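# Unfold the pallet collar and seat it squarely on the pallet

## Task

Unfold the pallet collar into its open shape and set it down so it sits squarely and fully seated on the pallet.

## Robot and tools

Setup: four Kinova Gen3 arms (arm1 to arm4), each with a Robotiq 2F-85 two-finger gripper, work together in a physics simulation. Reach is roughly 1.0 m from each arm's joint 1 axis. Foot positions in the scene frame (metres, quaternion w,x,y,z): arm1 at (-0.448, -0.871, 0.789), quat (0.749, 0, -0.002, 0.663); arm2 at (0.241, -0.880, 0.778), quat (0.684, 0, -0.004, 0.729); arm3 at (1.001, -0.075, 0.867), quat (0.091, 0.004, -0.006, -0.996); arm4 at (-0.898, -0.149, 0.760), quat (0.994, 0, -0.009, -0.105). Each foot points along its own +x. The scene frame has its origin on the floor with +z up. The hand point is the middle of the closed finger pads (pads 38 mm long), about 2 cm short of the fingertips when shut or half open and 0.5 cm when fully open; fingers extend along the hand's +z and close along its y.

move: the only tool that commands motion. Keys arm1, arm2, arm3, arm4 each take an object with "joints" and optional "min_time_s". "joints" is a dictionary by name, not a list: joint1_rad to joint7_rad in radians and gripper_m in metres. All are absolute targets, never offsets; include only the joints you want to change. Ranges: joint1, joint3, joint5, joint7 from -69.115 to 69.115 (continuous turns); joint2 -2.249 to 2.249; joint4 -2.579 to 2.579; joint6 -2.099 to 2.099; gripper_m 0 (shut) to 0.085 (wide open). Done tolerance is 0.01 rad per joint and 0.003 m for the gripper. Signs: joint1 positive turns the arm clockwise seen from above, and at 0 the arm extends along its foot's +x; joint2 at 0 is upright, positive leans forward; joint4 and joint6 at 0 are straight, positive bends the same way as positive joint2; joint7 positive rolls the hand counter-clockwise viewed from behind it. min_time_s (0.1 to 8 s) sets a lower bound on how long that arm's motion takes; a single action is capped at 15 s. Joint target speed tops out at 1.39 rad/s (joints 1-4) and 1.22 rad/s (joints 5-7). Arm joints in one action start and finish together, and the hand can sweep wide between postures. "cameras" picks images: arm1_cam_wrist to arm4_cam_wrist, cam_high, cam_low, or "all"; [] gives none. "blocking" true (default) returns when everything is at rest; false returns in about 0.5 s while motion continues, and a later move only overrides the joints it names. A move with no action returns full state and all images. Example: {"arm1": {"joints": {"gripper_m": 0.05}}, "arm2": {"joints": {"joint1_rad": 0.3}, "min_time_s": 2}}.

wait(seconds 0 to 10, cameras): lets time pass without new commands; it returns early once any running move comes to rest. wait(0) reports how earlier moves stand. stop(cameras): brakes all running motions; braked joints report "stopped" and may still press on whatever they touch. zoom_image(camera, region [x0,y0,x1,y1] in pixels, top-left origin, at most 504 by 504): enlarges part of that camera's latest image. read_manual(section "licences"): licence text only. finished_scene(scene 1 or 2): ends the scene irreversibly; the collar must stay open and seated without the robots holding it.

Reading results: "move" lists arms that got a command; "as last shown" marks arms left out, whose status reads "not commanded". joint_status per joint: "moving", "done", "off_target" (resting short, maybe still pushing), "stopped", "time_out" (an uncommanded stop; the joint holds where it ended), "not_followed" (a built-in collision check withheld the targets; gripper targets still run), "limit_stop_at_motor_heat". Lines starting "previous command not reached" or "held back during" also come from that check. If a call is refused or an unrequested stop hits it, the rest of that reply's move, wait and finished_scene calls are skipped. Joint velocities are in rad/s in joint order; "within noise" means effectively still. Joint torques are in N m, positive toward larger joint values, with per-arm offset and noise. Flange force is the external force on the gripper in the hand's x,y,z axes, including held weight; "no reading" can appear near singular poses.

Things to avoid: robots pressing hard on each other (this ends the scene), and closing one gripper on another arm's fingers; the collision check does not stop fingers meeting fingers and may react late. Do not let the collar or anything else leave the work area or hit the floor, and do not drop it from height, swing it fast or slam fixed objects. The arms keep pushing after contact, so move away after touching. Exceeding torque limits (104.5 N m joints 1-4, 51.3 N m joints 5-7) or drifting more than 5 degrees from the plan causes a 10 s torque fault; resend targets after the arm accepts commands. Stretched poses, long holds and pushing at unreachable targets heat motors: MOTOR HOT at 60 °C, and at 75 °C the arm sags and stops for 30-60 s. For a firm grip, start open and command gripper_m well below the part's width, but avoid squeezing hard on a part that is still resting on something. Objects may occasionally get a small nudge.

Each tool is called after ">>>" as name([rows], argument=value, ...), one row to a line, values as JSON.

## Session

>>> move()

Scene clock: 0.00 s.
Joint torques (N m): no reading
Flange force (N): no reading
Joint velocities: within noise
arm1.joint_positions: joint1_rad=-0.402 joint2_rad=-0.383 joint3_rad=-0.040 joint4_rad=+1.541 joint5_rad=-0.051 joint6_rad=+2.058 joint7_rad=+1.177 gripper_m=+0.085
arm1.joint_status: not commanded
arm1.hand: x=-0.4748 y=-0.7682 z=+1.2800 quat_wxyz=(+0.028, +0.687, -0.726, +0.028) (m; scene frame)
arm2.joint_positions: joint1_rad=+0.285 joint2_rad=-0.357 joint3_rad=-0.078 joint4_rad=+1.459 joint5_rad=+0.016 joint6_rad=+2.068 joint7_rad=+1.565 gripper_m=+0.085
arm2.joint_status: not commanded
arm2.hand: x=+0.2792 y=-0.7634 z=+1.2890 quat_wxyz=(-0.007, +0.647, -0.762, +0.025) (m; scene frame)
arm3.joint_positions: joint1_rad=+0.032 joint2_rad=-0.382 joint3_rad=-0.049 joint4_rad=+1.449 joint5_rad=-0.054 joint6_rad=+1.927 joint7_rad=+1.058 gripper_m=+0.085
arm3.joint_status: not commanded
arm3.hand: x=+0.8352 y=-0.0966 z=+1.3853 quat_wxyz=(-0.044, -0.986, +0.147, +0.059) (m; scene frame)
arm4.joint_positions: joint1_rad=-0.436 joint2_rad=-0.345 joint3_rad=-0.114 joint4_rad=+1.479 joint5_rad=+0.005 joint6_rad=+2.013 joint7_rad=+1.279 gripper_m=+0.085
arm4.joint_status: not commanded
arm4.hand: x=-0.7687 y=-0.1195 z=+1.2644 quat_wxyz=(-0.012, +0.019, -0.999, +0.023) (m; scene frame)
pictures: arm1_cam_wrist, arm2_cam_wrist, arm3_cam_wrist, arm4_cam_wrist, cam_high, cam_low
Images, in order (width x height): arm1_cam_wrist 672x504, arm2_cam_wrist 672x504, arm3_cam_wrist 672x504, arm4_cam_wrist 672x504, cam_high 672x504, cam_low 672x504.

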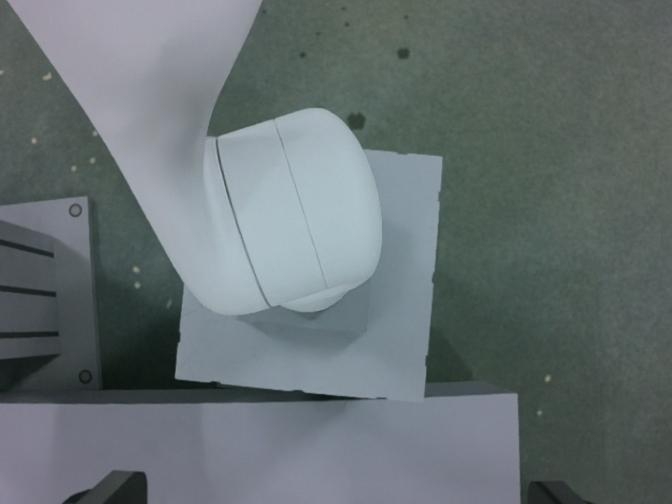

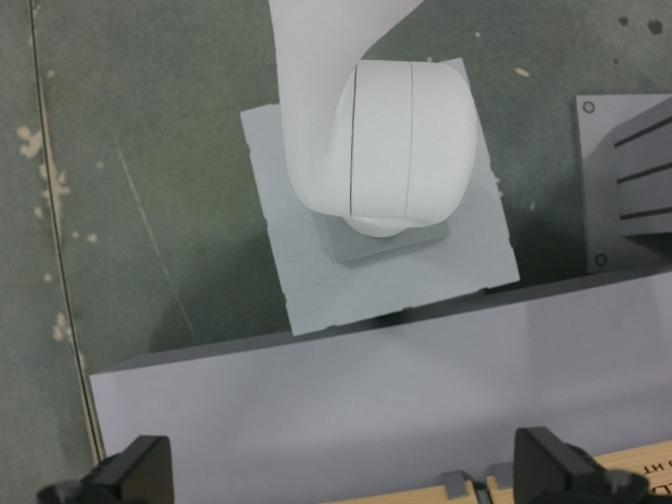

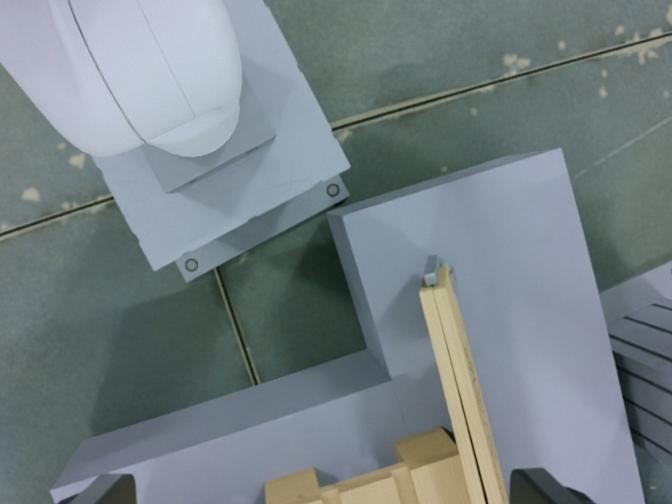

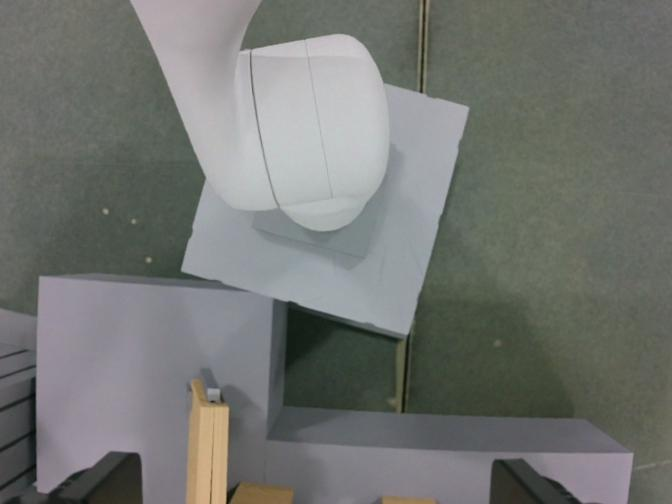

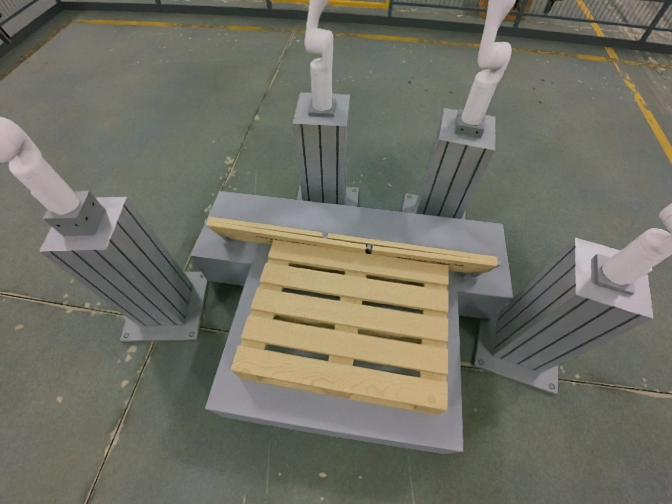

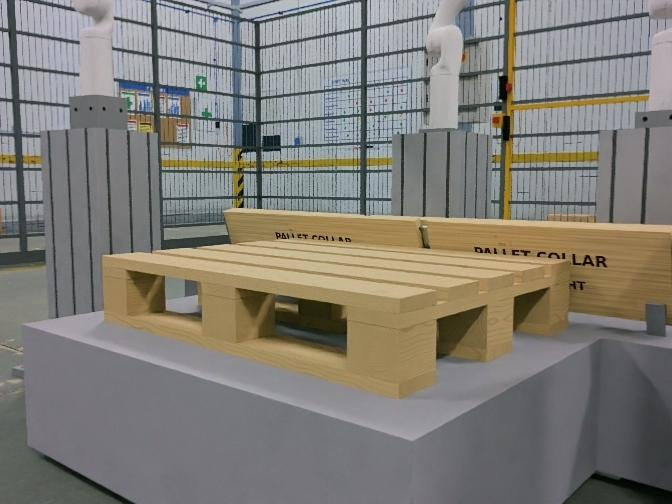

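>>> move(arm1={"joints":{"joint1_rad":0.072,"joint2_rad":0.166,"joint3_rad":0,"joint4_rad":1.492,"joint5_rad":0,"joint6_rad":1.484,"joint7_rad":0.194}}, arm2={"joints":{"joint1_rad":-0.108,"joint2_rad":0.161,"joint3_rad":0,"joint4_rad":1.463,"joint5_rad":0,"joint6_rad":1.518,"joint7_rad":-0.172}}, arm3={"joints":{"joint1_rad":-0.502,"joint2_rad":0.885,"joint3_rad":0,"joint4_rad":2.0369,"joint5_rad":0,"joint6_rad":0.2195,"joint7_rad":0.887}}, arm4={"joints":{"joint1_rad":0.2246,"joint2_rad":0.557,"joint3_rad":0,"joint4_rad":2.2388,"joint5_rad":0,"joint6_rad":0.3457,"joint7_rad":2.006}}, cameras=["arm1_cam_wrist","arm2_cam_wrist","arm3_cam_wrist","arm4_cam_wrist"])

>>> zoom_image(camera="arm1_cam_wrist", region=[450, 230, 672, 400])

Scene clock: 21.23 s.
Joint torques (N m): arm1=[-0.64 -11.45 1.03 -9.24 0.4 -0.05 0.47] | arm2=[1.08 -12.4 0.32 -8.57 -0.18 0.12 0.13] | arm3=[0.2 -16.48 -0.29 -2.57 -0.19 0.16 0.31] | arm4=[-0.98 -13.48 1.24 -4.14 0.18 -0.06 0.48]
Flange force (N): arm1=[1.6 -2.9 0.4] | arm2=[2.6 1.1 -0.8] | arm3=[3.6 -0.2 -2.7] | arm4=[3.6 -0.7 0.0]
move: arm1 done; arm2 done; arm3 done; arm4 done
Joint velocities: within noise
arm1.joint_positions: joint1_rad=+0.072 joint2_rad=+0.166 joint3_rad=+0.000 joint4_rad=+1.492 joint5_rad=+0.000 joint6_rad=+1.484 joint7_rad=+0.194 gripper_m=+0.085
arm1.joint_status: all done
arm1.hand: x=-0.3505 y=-0.5013 z=+1.1513 quat_wxyz=(-0.001, +0.000, -1.000, -0.001)
arm2.joint_positions: joint1_rad=-0.108 joint2_rad=+0.161 joint3_rad=+0.000 joint4_rad=+1.463 joint5_rad=+0.000 joint6_rad=+1.518 joint7_rad=-0.172 gripper_m=+0.085
arm2.joint_status: all done
arm2.hand: x=+0.1982 y=-0.5021 z=+1.1518 quat_wxyz=(-0.003, +0.000, -1.000, -0.003)
arm3.joint_positions: joint1_rad=-0.502 joint2_rad=+0.885 joint3_rad=+0.000 joint4_rad=+2.037 joint5_rad=+0.000 joint6_rad=+0.220 joint7_rad=+0.887 gripper_m=+0.085
arm3.joint_status: all done
arm3.hand: x=+0.6803 y=-0.3057 z=+0.8000 quat_wxyz=(-0.005, -1.000, +0.000, -0.004)
arm4.joint_positions: joint1_rad=+0.225 joint2_rad=+0.557 joint3_rad=+0.000 joint4_rad=+2.239 joint5_rad=+0.000 joint6_rad=+0.346 joint7_rad=+2.006 gripper_m=+0.085
arm4.joint_status: all done
arm4.hand: x=-0.6111 y=-0.3107 z=+0.7998 quat_wxyz=(-0.009, +0.000, -1.000, +0.001)
Images, in order (width x height): arm1_cam_wrist 672x504, arm2_cam_wrist 672x504, arm3_cam_wrist 672x504, arm4_cam_wrist 672x504.

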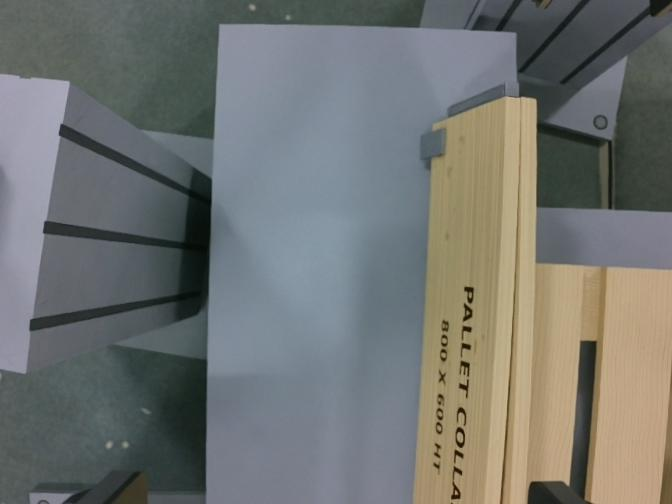

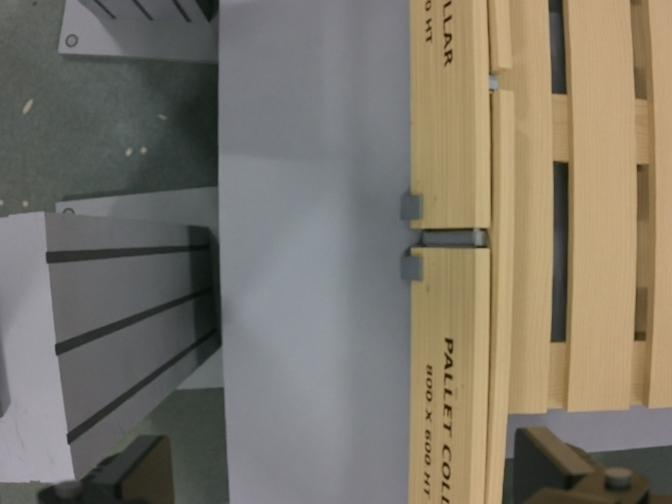

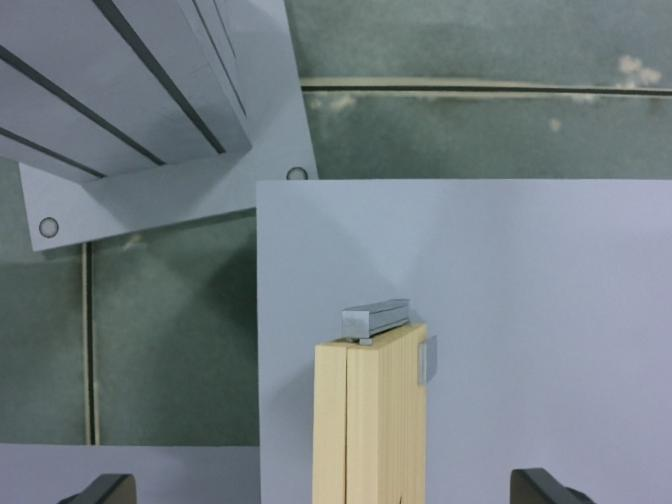

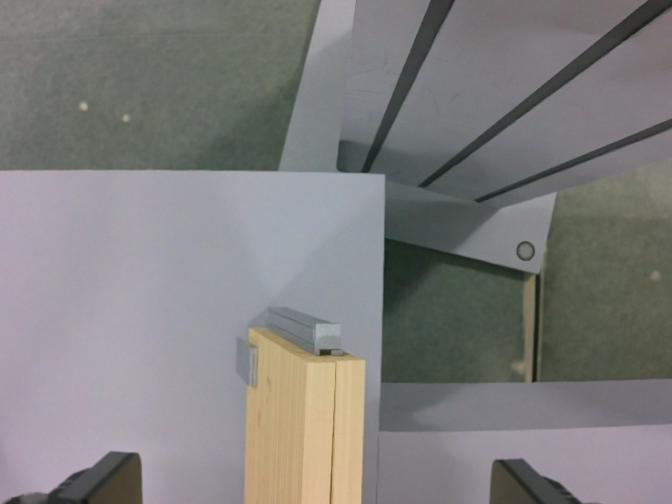

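Scaled by 2.270.

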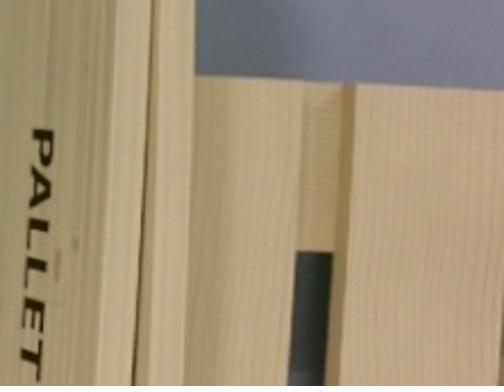

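>>> move(arm3={"joints":{"joint1_rad":-0.5873,"joint2_rad":1.3478,"joint4_rad":1.8665,"joint6_rad":-0.0727,"joint7_rad":0.784}}, arm4={"joints":{"joint1_rad":0.2347,"joint2_rad":1.1081,"joint4_rad":2.2601,"joint6_rad":-0.2266,"joint7_rad":1.9985}}, cameras=["arm3_cam_wrist","arm4_cam_wrist"])

>>> move(arm3={"joints":{"joint2_rad":1.7434,"joint4_rad":1.4842,"joint6_rad":-0.086},"min_time_s":3}, arm4={"joints":{"joint2_rad":1.5489,"joint4_rad":1.9661,"joint6_rad":-0.3734},"min_time_s":3}, cameras=["arm3_cam_wrist","arm4_cam_wrist"])

Scene clock: 44.13 s.
Joint torques (N m): arm1=[-0.62 -11.46 1.04 -9.27 0.43 -0.03 0.47] | arm2=[1.17 -12.46 0.35 -8.61 -0.18 0.06 0.14] | arm3=[0.2 -18.07 -0.23 -0.11 -0.15 0.19 0.31] | arm4=[-0.95 -15.87 1.51 0.89 0.13 -0.06 0.5]
Flange force (N): arm1=[1.7 -2.9 0.6] | arm2=[2.8 1.1 -0.8] | arm3=[3.0 -0.6 -3.6] | arm4=[2.8 0.0 -2.1]
move: arm3 done; arm4 done
Joint velocities: within noise
arm1, arm2: as last shown
arm3.joint_positions: joint1_rad=-0.587 joint2_rad=+1.348 joint3_rad=+0.000 joint4_rad=+1.867 joint5_rad=+0.000 joint6_rad=-0.073 joint7_rad=+0.784 gripper_m=+0.085
arm3.joint_status: all done
arm3.hand: x=+0.7074 y=-0.3295 z=+0.6203 quat_wxyz=(-0.005, -1.000, +0.009, -0.004)
arm4.joint_positions: joint1_rad=+0.235 joint2_rad=+1.108 joint3_rad=+0.000 joint4_rad=+2.260 joint5_rad=+0.000 joint6_rad=-0.227 joint7_rad=+1.999 gripper_m=+0.085
arm4.joint_status: all done
arm4.hand: x=-0.6306 y=-0.3040 z=+0.6195 quat_wxyz=(-0.008, -0.009, -1.000, +0.001)
Images, in order (width x height): arm3_cam_wrist 672x504, arm4_cam_wrist 672x504.

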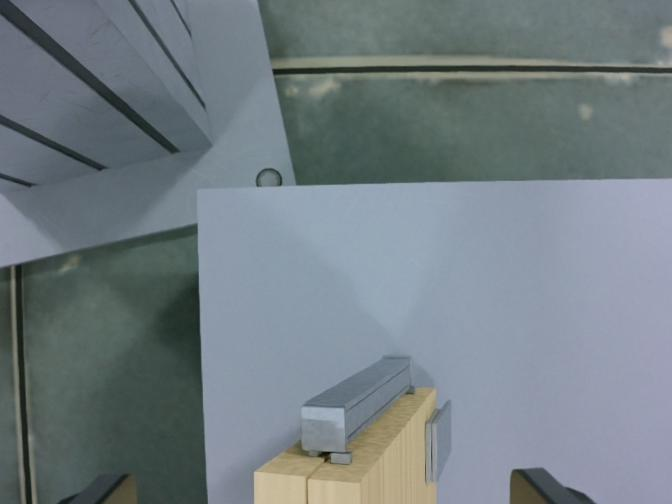

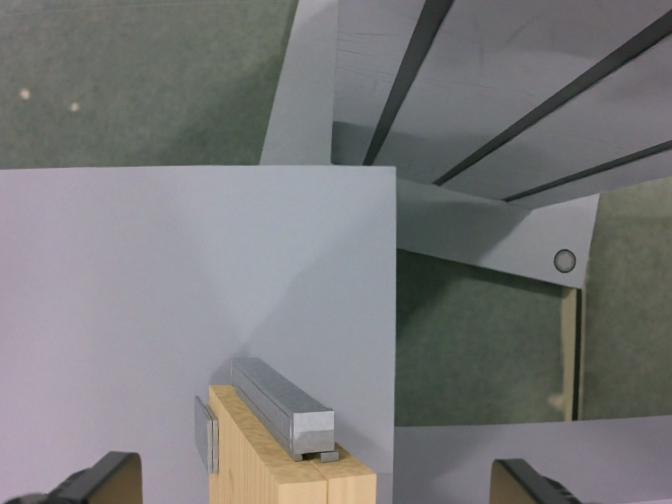

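Scene clock: 47.43 s.
Joint torques (N m): arm1=[-0.62 -11.45 1.03 -9.29 0.4 -0.05 0.47] | arm2=[1.15 -12.38 0.36 -8.59 -0.2 0.05 0.18] | arm3=[0.2 -18.15 -0.24 0.01 -0.14 0.18 0.3] | arm4=[-1 -16.92 1.56 2.08 0.16 -0.06 0.44]
Flange force (N): arm1=[1.7 -3.0 0.6] | arm2=[2.8 0.9 -0.9] | arm3=[2.9 -0.6 -4.6] | arm4=[2.5 0.0 -3.0]
move: arm3 done; arm4 done
Joint velocities: within noise
arm1, arm2: as last shown
arm3.joint_positions: joint1_rad=-0.587 joint2_rad=+1.743 joint3_rad=+0.000 joint4_rad=+1.484 joint5_rad=+0.000 joint6_rad=-0.086 joint7_rad=+0.784 gripper_m=+0.085
arm3.joint_status: all done
arm3.hand: x=+0.7088 y=-0.3312 z=+0.4554 quat_wxyz=(-0.005, -1.000, +0.009, -0.004)
arm4.joint_positions: joint1_rad=+0.235 joint2_rad=+1.549 joint3_rad=+0.000 joint4_rad=+1.966 joint5_rad=+0.000 joint6_rad=-0.373 joint7_rad=+1.999 gripper_m=+0.085
arm4.joint_status: all done
arm4.hand: x=-0.6277 y=-0.3044 z=+0.4545 quat_wxyz=(-0.008, -0.009, -1.000, +0.001)
Images, in order (width x height): arm3_cam_wrist 672x504, arm4_cam_wrist 672x504.

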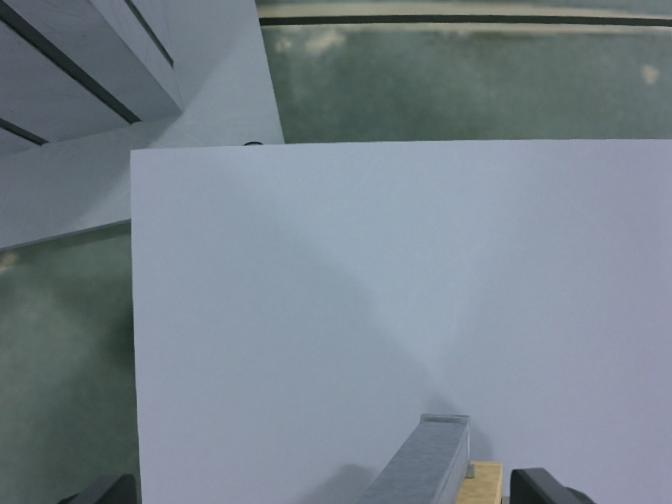

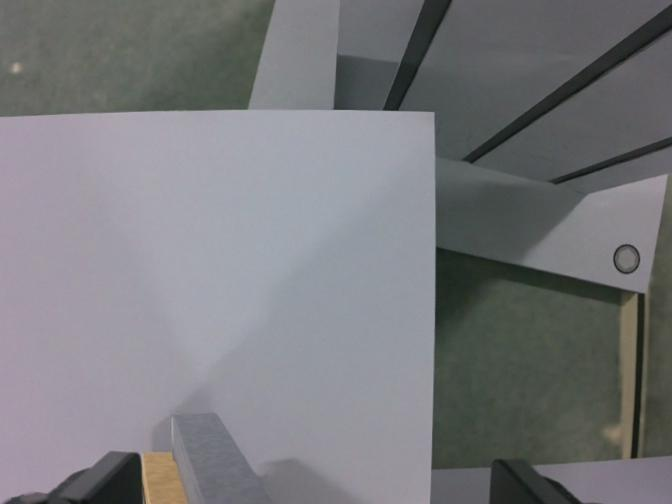

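>>> move(arm3={"joints":{"joint1_rad":-0.6028,"joint2_rad":1.7447,"joint4_rad":1.503,"joint6_rad":-0.1061,"joint7_rad":0.768},"min_time_s":1})

>>> move(arm3={"joints":{"gripper_m":0.006}}, arm4={"joints":{"gripper_m":0.006}})

>>> move(arm3={"joints":{"joint1_rad":-0.7535,"joint2_rad":1.7572,"joint4_rad":1.1746,"joint6_rad":0.2098,"joint7_rad":0.6177},"min_time_s":4}, arm4={"joints":{"joint1_rad":0.4973,"joint2_rad":1.4997,"joint4_rad":1.7252,"joint6_rad":-0.0833,"joint7_rad":2.2611},"min_time_s":4}, cameras=["arm2_cam_wrist","cam_high","arm1_cam_wrist"])

Scene clock: 62.30 s.
Joint torques (N m): arm1=[-0.61 -11.49 1.05 -9.3 0.4 -0.04 0.45] | arm2=[1.14 -12.39 0.33 -8.6 -0.16 0.05 0.16] | arm3=[0.23 -18 -0.24 0.21 -0.16 0.16 0.33] | arm4=[-0.95 -16.86 1.56 2.02 0.2 -0.03 0.46]
Flange force (N): arm1=[1.7 -2.9 0.7] | arm2=[2.7 1.0 -0.9] | arm3=[2.7 -0.4 -4.5] | arm4=[2.5 0.3 -3.3]
move: arm3 done
Joint velocities: within noise
arm1, arm2, arm4: as last shown
arm3.joint_positions: joint1_rad=-0.603 joint2_rad=+1.745 joint3_rad=+0.000 joint4_rad=+1.503 joint5_rad=+0.000 joint6_rad=-0.106 joint7_rad=+0.768 gripper_m=+0.085
arm3.joint_status: all done
arm3.hand: x=+0.7173 y=-0.3313 z=+0.4555 quat_wxyz=(-0.005, -1.000, +0.009, -0.004)
pictures: none

Scene clock: 63.37 s.
Joint torques (N m): arm1=[-0.62 -11.49 1.02 -9.26 0.43 -0.05 0.43] | arm2=[1.1 -12.44 0.31 -8.6 -0.18 0.08 0.15] | arm3=[-2.18 -17.1 -4.21 1.78 0.04 0.56 0.27] | arm4=[-0.78 -15.34 1.77 6.14 0.21 1.77 0.56]
Flange force (N): arm1=[1.6 -2.8 0.5] | arm2=[2.6 1.1 -0.8] | arm3=[-4.5 -2.5 -2.3] | arm4=[-2.6 -1.8 2.7]
move: arm3 off_target; arm4 off_target
Joint velocities: within noise
arm1, arm2: as last shown
arm3.joint_positions: joint1_rad=-0.603 joint2_rad=+1.745 joint3_rad=+0.000 joint4_rad=+1.503 joint5_rad=+0.000 joint6_rad=-0.106 joint7_rad=+0.768 gripper_m=+0.015
arm3.joint_status: gripper_m off_target (ended at +0.015, target +0.006)
arm3.hand: x=+0.7173 y=-0.3312 z=+0.4555 quat_wxyz=(-0.005, -1.000, +0.009, -0.004)
arm4.joint_positions: joint1_rad=+0.235 joint2_rad=+1.549 joint3_rad=+0.000 joint4_rad=+1.966 joint5_rad=+0.000 joint6_rad=-0.373 joint7_rad=+1.998 gripper_m=+0.015
arm4.joint_status: gripper_m off_target (ended at +0.015, target +0.006)
arm4.hand: x=-0.6277 y=-0.3044 z=+0.4545 quat_wxyz=(-0.008, -0.009, -1.000, +0.001)
pictures: none

Scene clock: 67.70 s.
Joint torques (N m): arm1=[-0.66 -11.51 1.04 -9.29 0.4 -0.05 0.46] | arm2=[1.11 -12.46 0.36 -8.61 -0.18 0.09 0.13] | arm3=[44.62 -76.95 53.42 -44.88 6.02 -21.12 1.2] | arm4=[-28.66 -54.89 -43.78 -60.62 -0.07 -31.19 -1.25]
Flange force (N): arm1=[1.6 -2.9 0.6] | arm2=[2.7 1.1 -0.7] | arm3=[120.7 3.0 16.8] | arm4=[116.0 3.0 -55.1]
move: arm3 done; arm4 done
TORQUE WARNING: arm3's joint2_rad reached its warning level (56.7 N m). A warning alone does not stop the arm.
TORQUE WARNING: arm4's joint4_rad reached its warning level (56.7 N m). A warning alone does not stop the arm.
Joint velocities: within noise
arm1, arm2: as last shown
arm3.joint_positions: joint1_rad=-0.754 joint2_rad=+1.759 joint3_rad=+0.000 joint4_rad=+1.175 joint5_rad=+0.000 joint6_rad=+0.210 joint7_rad=+0.618 gripper_m=+0.015
arm3.joint_status: all done
arm3.hand: x=+0.7011 y=-0.4493 z=+0.4557 quat_wxyz=(-0.005, -1.000, +0.009, -0.005)
arm4.joint_positions: joint1_rad=+0.497 joint2_rad=+1.503 joint3_rad=+0.000 joint4_rad=+1.728 joint5_rad=+0.000 joint6_rad=-0.083 joint7_rad=+2.261 gripper_m=+0.015
arm4.joint_status: all done
arm4.hand: x=-0.6132 y=-0.4227 z=+0.4541 quat_wxyz=(-0.006, -0.009, -1.000, -0.001)
pictures: arm1_cam_wrist, arm2_cam_wrist, cam_high
Images, in order (width x height): arm1_cam_wrist 672x504, arm2_cam_wrist 672x504, cam_high 672x504.

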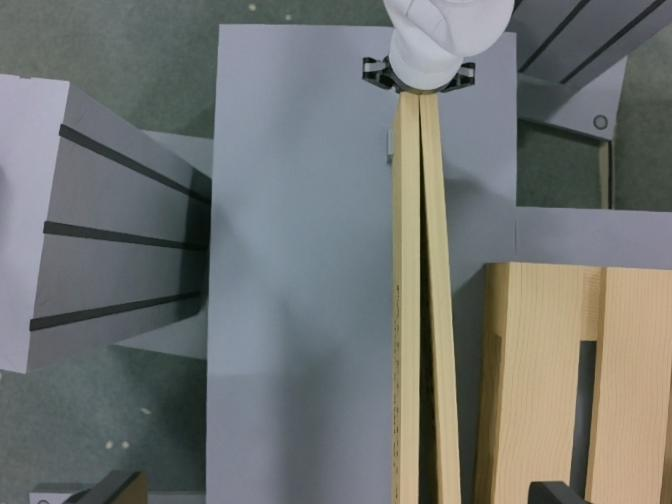

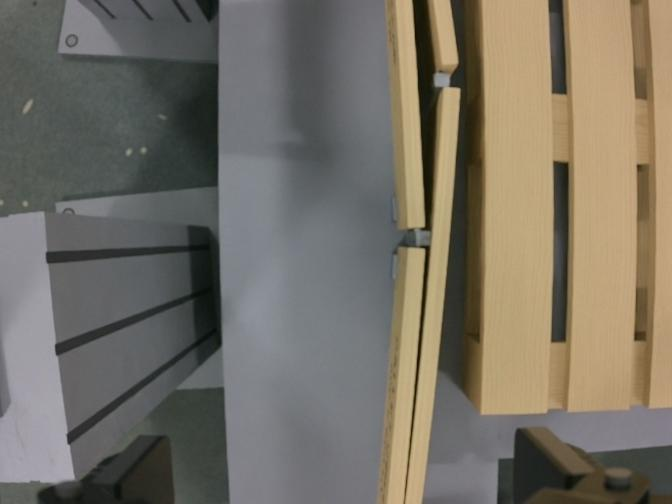

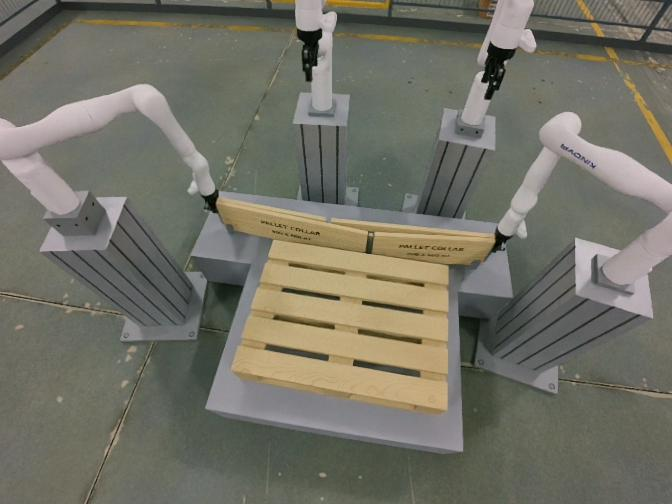

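>>> move(arm2={"joints":{"joint1_rad":-0.559,"joint2_rad":1.147,"joint4_rad":1.4229,"joint6_rad":0.5717,"joint7_rad":-0.553,"gripper_m":0.034}}, arm3={"joints":{"joint4_rad":1.193,"joint6_rad":0.192}}, arm4={"joints":{"joint4_rad":1.746,"joint6_rad":-0.103}}, cameras=["arm2_cam_wrist"])

Scene clock: 79.70 s.
Joint torques (N m): arm1=[-0.61 -11.51 1.02 -9.28 0.43 -0.06 0.45] | arm2=[1.14 -23.05 0.6 -4.35 -0.15 0.07 0.12] | arm3=[31.6 -58.25 39.78 -31.61 4.3 -14.86 0.99] | arm4=[-20.39 -57.05 -31.8 -37.57 0.23 -20.34 -0.97]
Flange force (N): arm1=[1.6 -2.8 0.5] | arm2=[2.5 0.2 0.1] | arm3=[86.1 3.4 7.5] | arm4=[77.9 -3.4 2.4]
move: arm2 done; arm3 done; arm4 done
TORQUE WARNING: arm3's joint2_rad reached its warning level (56.7 N m). A warning alone does not stop the arm.
TORQUE WARNING: arm4's joint4_rad reached its warning level (56.7 N m). A warning alone does not stop the arm.
Joint velocities: within noise
arm1: as last shown
arm2.joint_positions: joint1_rad=-0.559 joint2_rad=+1.147 joint3_rad=+0.000 joint4_rad=+1.423 joint5_rad=+0.000 joint6_rad=+0.572 joint7_rad=-0.553 gripper_m=+0.034
arm2.joint_status: all done
arm2.hand: x=-0.0610 y=-0.4149 z=+0.6608 quat_wxyz=(-0.003, +0.035, -0.999, -0.003)
arm3.joint_positions: joint1_rad=-0.753 joint2_rad=+1.759 joint3_rad=+0.000 joint4_rad=+1.193 joint5_rad=+0.000 joint6_rad=+0.192 joint7_rad=+0.618 gripper_m=+0.015
arm3.joint_status: all done
arm3.hand: x=+0.7043 y=-0.4448 z=+0.4548 quat_wxyz=(-0.005, -1.000, +0.009, -0.005)
arm4.joint_positions: joint1_rad=+0.497 joint2_rad=+1.503 joint3_rad=+0.000 joint4_rad=+1.746 joint5_rad=+0.000 joint6_rad=-0.103 joint7_rad=+2.261 gripper_m=+0.015
arm4.joint_status: all done
arm4.hand: x=-0.6168 y=-0.4194 z=+0.4546 quat_wxyz=(-0.007, -0.009, -1.000, +0.000)
Images, in order (width x height): arm2_cam_wrist 672x504.

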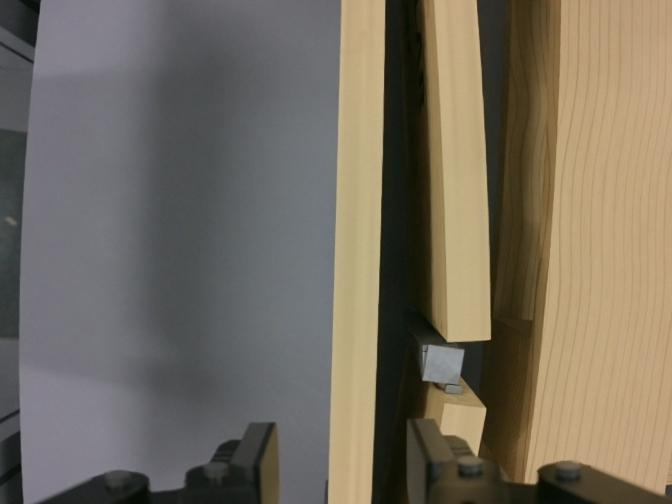

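>>> move(arm2={"joints":{"joint1_rad":-0.554,"joint2_rad":1.4516,"joint4_rad":1.2286,"joint6_rad":0.4614,"joint7_rad":-0.5706},"min_time_s":2.5})

>>> move(arm2={"joints":{"gripper_m":0.008}})

>>> move(arm2={"joints":{"joint1_rad":-0.72,"joint2_rad":1.3833,"joint4_rad":1.5874,"joint6_rad":0.1709,"joint7_rad":-0.9407},"min_time_s":5}, cameras=["cam_high","arm1_cam_wrist","arm2_cam_wrist"])

Scene clock: 90.43 s.
Joint torques (N m): arm1=[-0.62 -11.48 1.03 -9.26 0.43 -0.06 0.48] | arm2=[1.18 -23.78 0.67 -3.45 -0.2 0.06 0.16] | arm3=[31.61 -58.23 39.81 -31.54 4.3 -14.88 0.99] | arm4=[-20.33 -57.03 -31.86 -37.54 0.21 -20.31 -1]
Flange force (N): arm1=[1.7 -2.8 0.5] | arm2=[2.7 0.4 0.5] | arm3=[85.9 3.7 7.7] | arm4=[77.8 -3.4 2.4]
move: arm2 done
TORQUE WARNING: arm3's joint2_rad reached its warning level (56.7 N m). A warning alone does not stop the arm.
TORQUE WARNING: arm4's joint2_rad reached its warning level (56.7 N m). A warning alone does not stop the arm.
Joint velocities: within noise
arm1: as last shown
arm2.joint_positions: joint1_rad=-0.554 joint2_rad=+1.452 joint3_rad=+0.000 joint4_rad=+1.229 joint5_rad=+0.000 joint6_rad=+0.461 joint7_rad=-0.571 gripper_m=+0.034
arm2.joint_status: all done
arm2.hand: x=-0.0602 y=-0.4093 z=+0.5207 quat_wxyz=(-0.003, +0.023, -1.000, -0.003)
arm3.joint_positions: joint1_rad=-0.753 joint2_rad=+1.759 joint3_rad=+0.000 joint4_rad=+1.193 joint5_rad=+0.000 joint6_rad=+0.192 joint7_rad=+0.618 gripper_m=+0.015
arm3.joint_status: not commanded
arm3.hand: x=+0.7043 y=-0.4448 z=+0.4548 quat_wxyz=(-0.005, -1.000, +0.009, -0.005)
arm4.joint_positions: joint1_rad=+0.497 joint2_rad=+1.503 joint3_rad=+0.000 joint4_rad=+1.746 joint5_rad=+0.000 joint6_rad=-0.103 joint7_rad=+2.261 gripper_m=+0.015
arm4.joint_status: not commanded
arm4.hand: x=-0.6168 y=-0.4194 z=+0.4546 quat_wxyz=(-0.007, -0.009, -1.000, +0.000)
pictures: none

Scene clock: 91.13 s.
Joint torques (N m): arm1=[-0.63 -11.5 1 -9.29 0.41 -0.06 0.46] | arm2=[0.73 -20.97 0.71 -3.08 0.53 -0.06 0.82] | arm3=[30.86 -58.78 39.01 -31.73 4.22 -14.9 0.99] | arm4=[-19.67 -57.24 -30.76 -37.4 0.24 -20.26 -0.96]
Flange force (N): arm1=[1.6 -2.8 0.5] | arm2=[2.6 -0.8 -5.1] | arm3=[84.8 2.4 8.5] | arm4=[76.5 -2.0 3.2]
move: arm2 off_target
TORQUE WARNING: arm3's joint2_rad reached its warning level (56.7 N m). A warning alone does not stop the arm.
TORQUE WARNING: arm4's joint2_rad reached its warning level (56.7 N m). A warning alone does not stop the arm.
Joint velocities: within noise
arm1.joint_positions: joint1_rad=+0.072 joint2_rad=+0.166 joint3_rad=+0.000 joint4_rad=+1.492 joint5_rad=+0.000 joint6_rad=+1.484 joint7_rad=+0.194 gripper_m=+0.085
arm1.joint_status: not commanded
arm1.hand: x=-0.3505 y=-0.5013 z=+1.1513 quat_wxyz=(-0.001, +0.000, -1.000, -0.001)
arm2.joint_positions: joint1_rad=-0.554 joint2_rad=+1.452 joint3_rad=+0.000 joint4_rad=+1.229 joint5_rad=+0.000 joint6_rad=+0.461 joint7_rad=-0.571 gripper_m=+0.019
arm2.joint_status: gripper_m off_target (ended at +0.019, target +0.008)
arm2.hand: x=-0.0602 y=-0.4093 z=+0.5207 quat_wxyz=(-0.003, +0.023, -1.000, -0.003)
arm3.joint_positions: joint1_rad=-0.754 joint2_rad=+1.758 joint3_rad=+0.000 joint4_rad=+1.193 joint5_rad=+0.000 joint6_rad=+0.192 joint7_rad=+0.618 gripper_m=+0.015
arm3.joint_status: not commanded
arm3.hand: x=+0.7043 y=-0.4449 z=+0.4548 quat_wxyz=(-0.005, -1.000, +0.009, -0.005)
arm4.joint_positions: joint1_rad=+0.497 joint2_rad=+1.503 joint3_rad=+0.000 joint4_rad=+1.746 joint5_rad=+0.000 joint6_rad=-0.103 joint7_rad=+2.261 gripper_m=+0.015
arm4.joint_status: not commanded
arm4.hand: x=-0.6169 y=-0.4194 z=+0.4546 quat_wxyz=(-0.007, -0.009, -1.000, +0.000)
pictures: none

Scene clock: 96.43 s.
Joint torques (N m): arm1=[-0.6 -11.47 1.04 -9.27 0.43 -0.06 0.45] | arm2=[-29.65 -13.05 -39.32 -2.29 -3.38 -1.14 0.43] | arm3=[2.94 -11.74 3.63 15.59 0.12 9.32 0.1] | arm4=[-20.41 -35.03 -25.17 -3.57 1.31 -2.65 0.54]
Flange force (N): arm1=[1.7 -2.9 0.5] | arm2=[-39.2 49.3 -21.4] | arm3=[-13.4 28.2 23.8] | arm4=[38.8 -34.1 27.4]
move: arm2 done
TORQUE WARNING: arm3's joint2_rad reached its warning level (56.7 N m). A warning alone does not stop the arm.
TORQUE WARNING: arm4's joint2_rad reached its warning level (56.7 N m). A warning alone does not stop the arm.
Joint velocities: within noise
arm1: as last shown
arm2.joint_positions: joint1_rad=-0.720 joint2_rad=+1.383 joint3_rad=+0.000 joint4_rad=+1.587 joint5_rad=+0.000 joint6_rad=+0.171 joint7_rad=-0.941 gripper_m=+0.019
arm2.joint_status: all done
arm2.hand: x=-0.0694 y=-0.5301 z=+0.5201 quat_wxyz=(-0.003, -0.079, -0.997, -0.003)
arm3.joint_positions: joint1_rad=-0.754 joint2_rad=+1.757 joint3_rad=+0.000 joint4_rad=+1.193 joint5_rad=+0.000 joint6_rad=+0.192 joint7_rad=+0.618 gripper_m=+0.015
arm3.joint_status: not commanded
arm3.hand: x=+0.7037 y=-0.4458 z=+0.4555 quat_wxyz=(-0.005, -1.000, +0.009, -0.004)
arm4.joint_positions: joint1_rad=+0.497 joint2_rad=+1.500 joint3_rad=+0.000 joint4_rad=+1.746 joint5_rad=+0.000 joint6_rad=-0.103 joint7_rad=+2.261 gripper_m=+0.015
arm4.joint_status: not commanded
arm4.hand: x=-0.6156 y=-0.4206 z=+0.4557 quat_wxyz=(-0.008, -0.009, -1.000, +0.001)
pictures: arm1_cam_wrist, arm2_cam_wrist, cam_high
Images, in order (width x height): arm1_cam_wrist 672x504, arm2_cam_wrist 672x504, cam_high 672x504.

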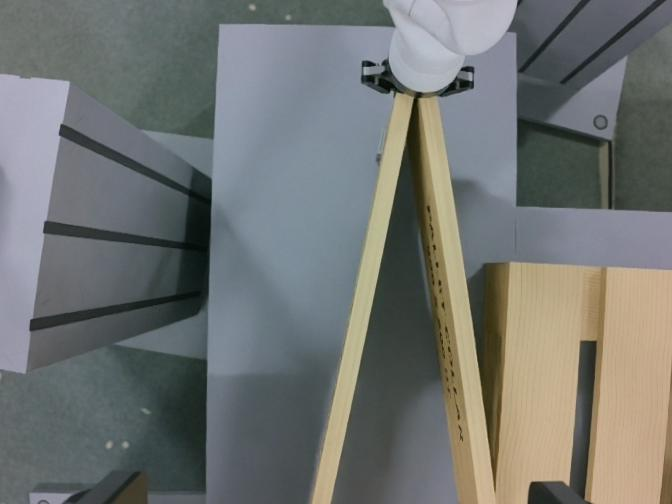

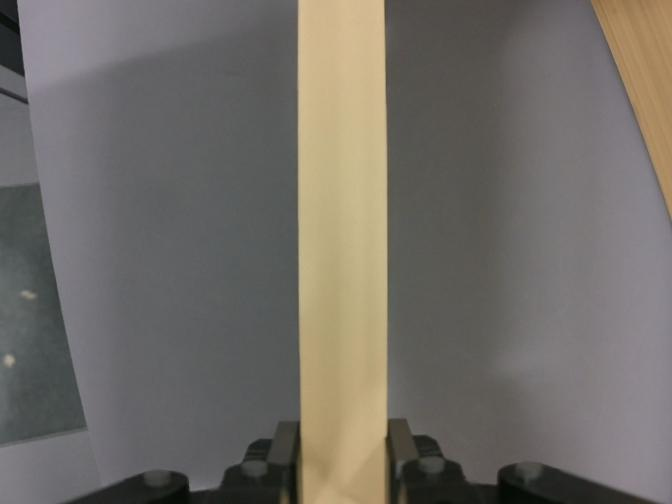

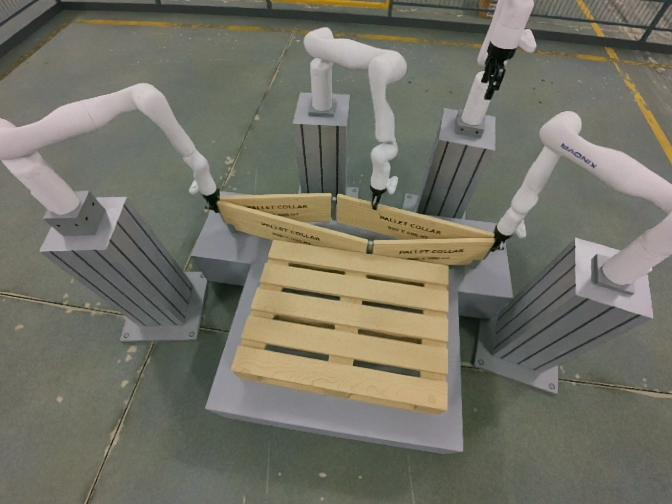

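>>> move(arm3={"joints":{"gripper_m":0.06}}, arm4={"joints":{"gripper_m":0.06}})

>>> move(arm3={"joints":{"joint1_rad":-0.7707,"joint2_rad":1.2647,"joint4_rad":1.6635,"joint6_rad":0.2134,"joint7_rad":0.6},"min_time_s":2}, arm4={"joints":{"joint1_rad":0.5158,"joint2_rad":0.9815,"joint4_rad":2.0633,"joint6_rad":0.0968,"joint7_rad":2.279},"min_time_s":2})

>>> move(arm3={"joints":{"joint1_rad":-0.5924,"joint2_rad":1.4026,"joint4_rad":1.0925,"joint6_rad":0.6465,"joint7_rad":0.997}}, arm4={"joints":{"joint1_rad":0.1499,"joint2_rad":1.1183,"joint4_rad":1.4462,"joint6_rad":0.5771,"joint7_rad":2.1319}}, cameras=["arm3_cam_wrist","arm4_cam_wrist"])

Scene clock: 116.13 s.
Joint torques (N m): arm1=[-0.61 -11.5 1.01 -9.32 0.42 -0.06 0.46] | arm2=[-5.17 -20.86 -6.21 -5.83 0.44 -2.64 1.25] | arm3=[0.14 -20.75 -0.2 -2.4 -0.19 0.15 0.33] | arm4=[-6.42 -28.64 -6.09 -8.57 0.44 -4.09 0.47]
Flange force (N): arm1=[1.7 -3.0 0.7] | arm2=[-10.8 2.4 -10.2] | arm3=[3.3 -1.7 -4.3] | arm4=[22.2 -0.4 0.8]
move: arm3 done; arm4 done
Joint velocities: within noise
arm1, arm2: as last shown
arm2.hand: x=-0.0695 y=-0.5302 z=+0.5201 quat_wxyz=(-0.003, -0.079, -0.997, -0.003)
arm3.joint_positions: joint1_rad=-0.753 joint2_rad=+1.757 joint3_rad=+0.000 joint4_rad=+1.193 joint5_rad=+0.000 joint6_rad=+0.192 joint7_rad=+0.618 gripper_m=+0.060
arm3.joint_status: all done
arm3.hand: x=+0.7037 y=-0.4456 z=+0.4554 quat_wxyz=(-0.005, -1.000, +0.009, -0.004)
arm4.joint_positions: joint1_rad=+0.497 joint2_rad=+1.500 joint3_rad=+0.000 joint4_rad=+1.746 joint5_rad=+0.000 joint6_rad=-0.103 joint7_rad=+2.261 gripper_m=+0.060
arm4.joint_status: all done
arm4.hand: x=-0.6156 y=-0.4205 z=+0.4557 quat_wxyz=(-0.008, -0.009, -1.000, +0.001)
pictures: none

Scene clock: 118.43 s.
Joint torques (N m): arm1=[-0.62 -11.5 1.04 -9.26 0.41 -0.04 0.47] | arm2=[-2.51 -20.39 -2.89 -3.24 0.62 -1.29 1.15] | arm3=[0.18 -20.28 -0.24 -2.56 -0.17 0.17 0.31] | arm4=[-1.06 -17.5 1.32 -2.04 0.19 -0.07 0.5]
Flange force (N): arm1=[1.7 -2.8 0.5] | arm2=[-3.9 1.0 -5.9] | arm3=[3.2 -1.5 -2.7] | arm4=[3.4 0.8 -1.4]
move: arm3 done; arm4 done
Joint velocities: within noise
arm1, arm2: as last shown
arm2.hand: x=-0.0694 y=-0.5302 z=+0.5201 quat_wxyz=(-0.003, -0.079, -0.997, -0.003)
arm3.joint_positions: joint1_rad=-0.771 joint2_rad=+1.265 joint3_rad=+0.000 joint4_rad=+1.663 joint5_rad=+0.000 joint6_rad=+0.213 joint7_rad=+0.600 gripper_m=+0.060
arm3.joint_status: all done
arm3.hand: x=+0.7114 y=-0.4442 z=+0.6616 quat_wxyz=(-0.005, -1.000, +0.009, -0.004)
arm4.joint_positions: joint1_rad=+0.516 joint2_rad=+0.981 joint3_rad=+0.000 joint4_rad=+2.063 joint5_rad=+0.000 joint6_rad=+0.097 joint7_rad=+2.279 gripper_m=+0.060
arm4.joint_status: all done
arm4.hand: x=-0.6289 y=-0.4208 z=+0.6593 quat_wxyz=(-0.008, -0.009, -1.000, +0.001)
pictures: none

Scene clock: 120.30 s.
Joint torques (N m): arm1=[-0.6 -11.47 1 -9.27 0.42 -0.04 0.46] | arm2=[-2.49 -20.41 -2.97 -3.29 0.63 -1.33 1.19] | arm3=[0.07 -24.61 -0.21 -5.9 -0.18 0.2 0.32] | arm4=[-0.89 -22.87 1.49 -5.97 0.17 -0.02 0.52]
Flange force (N): arm1=[1.7 -2.9 0.6] | arm2=[-3.8 0.9 -6.0] | arm3=[4.4 -0.9 -2.1] | arm4=[4.1 1.4 -1.2]
move: arm3 done; arm4 done
Joint velocities: within noise
arm1, arm2: as last shown
arm3.joint_positions: joint1_rad=-0.592 joint2_rad=+1.403 joint3_rad=+0.000 joint4_rad=+1.093 joint5_rad=+0.000 joint6_rad=+0.646 joint7_rad=+0.997 gripper_m=+0.060
arm3.joint_status: all done
arm3.hand: x=+0.5534 y=-0.4821 z=+0.6606 quat_wxyz=(-0.006, -0.995, -0.100, -0.004)
arm4.joint_positions: joint1_rad=+0.150 joint2_rad=+1.118 joint3_rad=+0.000 joint4_rad=+1.446 joint5_rad=+0.000 joint6_rad=+0.577 joint7_rad=+2.132 gripper_m=+0.060
arm4.joint_status: all done
arm4.hand: x=-0.3908 y=-0.3670 z=+0.6627 quat_wxyz=(-0.008, +0.100, -0.995, +0.002)
Images, in order (width x height): arm3_cam_wrist 672x504, arm4_cam_wrist 672x504.

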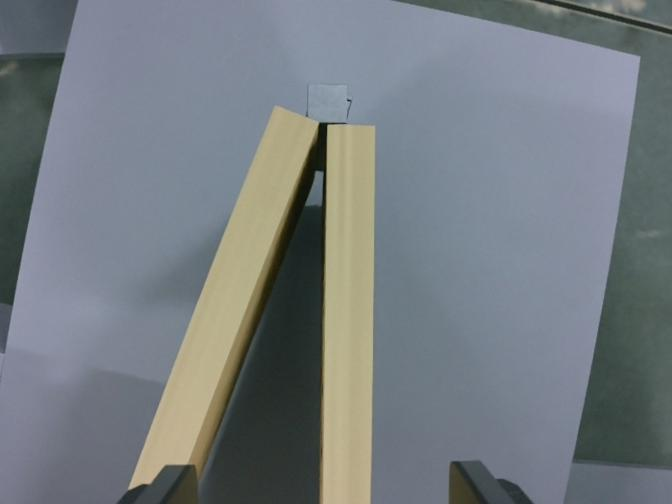

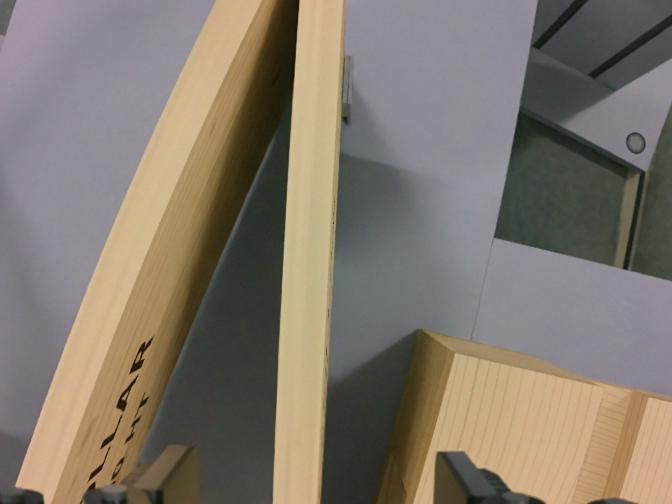

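>>> move(arm3={"joints":{"joint1_rad":-0.607,"joint2_rad":1.7485,"joint4_rad":0.7212,"joint6_rad":0.6719,"joint7_rad":0.9823},"min_time_s":2}, arm4={"joints":{"joint1_rad":0.1625,"joint2_rad":1.4213,"joint4_rad":1.2637,"joint6_rad":0.4566,"joint7_rad":2.1445},"min_time_s":2})

>>> move(arm3={"joints":{"gripper_m":0.006}}, arm4={"joints":{"gripper_m":0.006}}, cameras=["arm3_cam_wrist","arm4_cam_wrist","arm2_cam_wrist"])

Scene clock: 131.53 s.
Joint torques (N m): arm1=[-0.62 -11.51 1.05 -9.29 0.41 -0.05 0.46] | arm2=[-2.56 -20.44 -2.92 -3.27 0.59 -1.31 1.17] | arm3=[0.01 -24.79 -0.14 -6.1 -0.21 0.16 0.32] | arm4=[-0.96 -23.82 1.54 -4.92 0.24 -0.04 0.53]
Flange force (N): arm1=[1.7 -2.9 0.6] | arm2=[-3.9 1.0 -5.9] | arm3=[5.6 -1.8 -4.0] | arm4=[3.7 1.1 -2.2]
move: arm3 done; arm4 done
Joint velocities: within noise
arm1, arm2: as last shown
arm3.joint_positions: joint1_rad=-0.607 joint2_rad=+1.748 joint3_rad=+0.000 joint4_rad=+0.721 joint5_rad=+0.000 joint6_rad=+0.672 joint7_rad=+0.982 gripper_m=+0.060
arm3.joint_status: all done
arm3.hand: x=+0.5566 y=-0.4940 z=+0.5209 quat_wxyz=(-0.006, -0.995, -0.100, -0.004)
arm4.joint_positions: joint1_rad=+0.162 joint2_rad=+1.421 joint3_rad=+0.000 joint4_rad=+1.264 joint5_rad=+0.000 joint6_rad=+0.457 joint7_rad=+2.145 gripper_m=+0.060
arm4.joint_status: all done
arm4.hand: x=-0.3868 y=-0.3754 z=+0.5228 quat_wxyz=(-0.008, +0.100, -0.995, +0.002)
pictures: none

Scene clock: 132.43 s.
Joint torques (N m): arm1=[-0.62 -11.48 1.02 -9.28 0.4 -0.06 0.47] | arm2=[-1.88 -20.51 -2.15 -2.99 0.7 -1.12 1.16] | arm3=[-1.37 -21.13 -0.92 -6.23 -0.01 -0.99 1.12] | arm4=[-1.48 -20.89 2.09 -5.35 1.21 -0.92 1.36]
Flange force (N): arm1=[1.7 -2.9 0.5] | arm2=[-2.7 0.1 -5.1] | arm3=[8.2 -4.5 -13.8] | arm4=[5.2 2.8 -9.9]
move: arm3 off_target; arm4 off_target
Joint velocities: within noise
arm1, arm2: as last shown
arm3.joint_positions: joint1_rad=-0.607 joint2_rad=+1.749 joint3_rad=+0.000 joint4_rad=+0.721 joint5_rad=+0.000 joint6_rad=+0.672 joint7_rad=+0.982 gripper_m=+0.018
arm3.joint_status: gripper_m off_target (ended at +0.018, target +0.006)
arm3.hand: x=+0.5566 y=-0.4940 z=+0.5209 quat_wxyz=(-0.006, -0.995, -0.100, -0.004)
arm4.joint_positions: joint1_rad=+0.162 joint2_rad=+1.421 joint3_rad=+0.000 joint4_rad=+1.264 joint5_rad=+0.000 joint6_rad=+0.457 joint7_rad=+2.145 gripper_m=+0.018
arm4.joint_status: gripper_m off_target (ended at +0.018, target +0.006)
arm4.hand: x=-0.3868 y=-0.3754 z=+0.5228 quat_wxyz=(-0.008, +0.100, -0.995, +0.002)
pictures: arm2_cam_wrist, arm3_cam_wrist, arm4_cam_wrist
Images, in order (width x height): arm2_cam_wrist 672x504, arm3_cam_wrist 672x504, arm4_cam_wrist 672x504.

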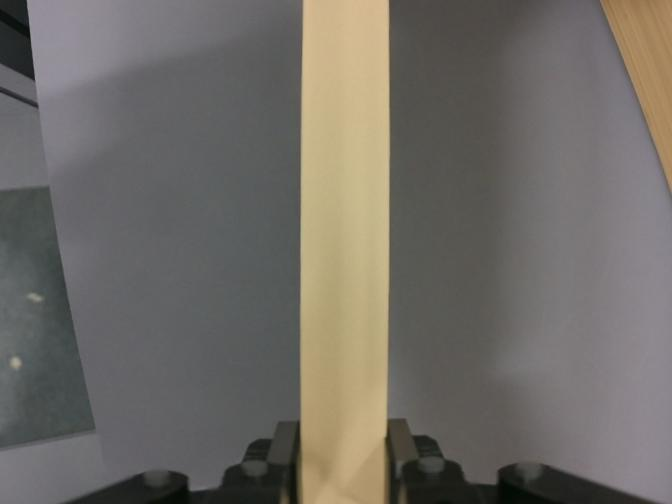

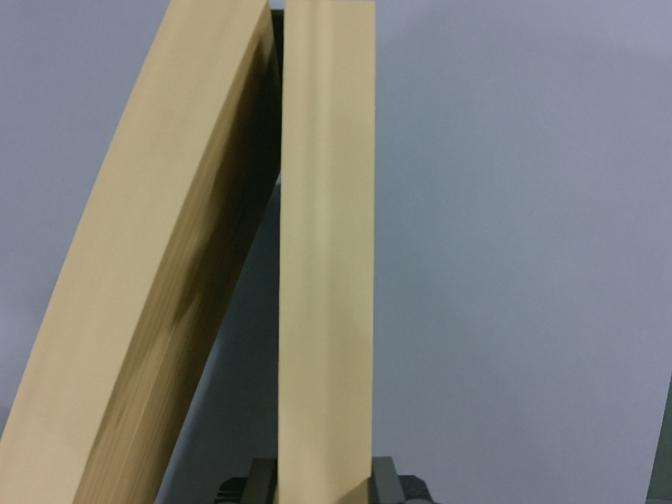

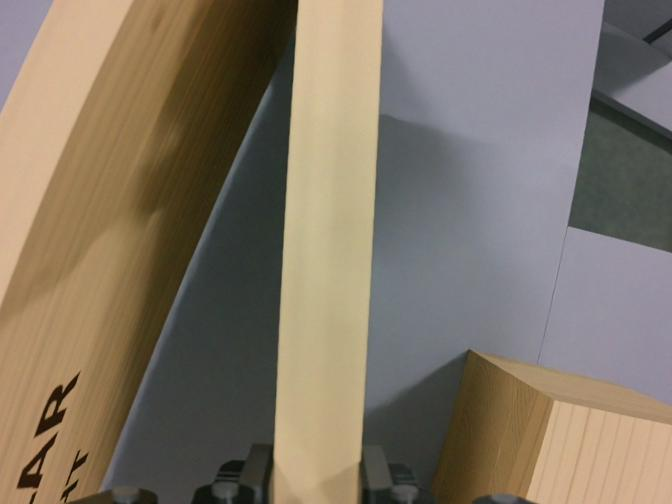

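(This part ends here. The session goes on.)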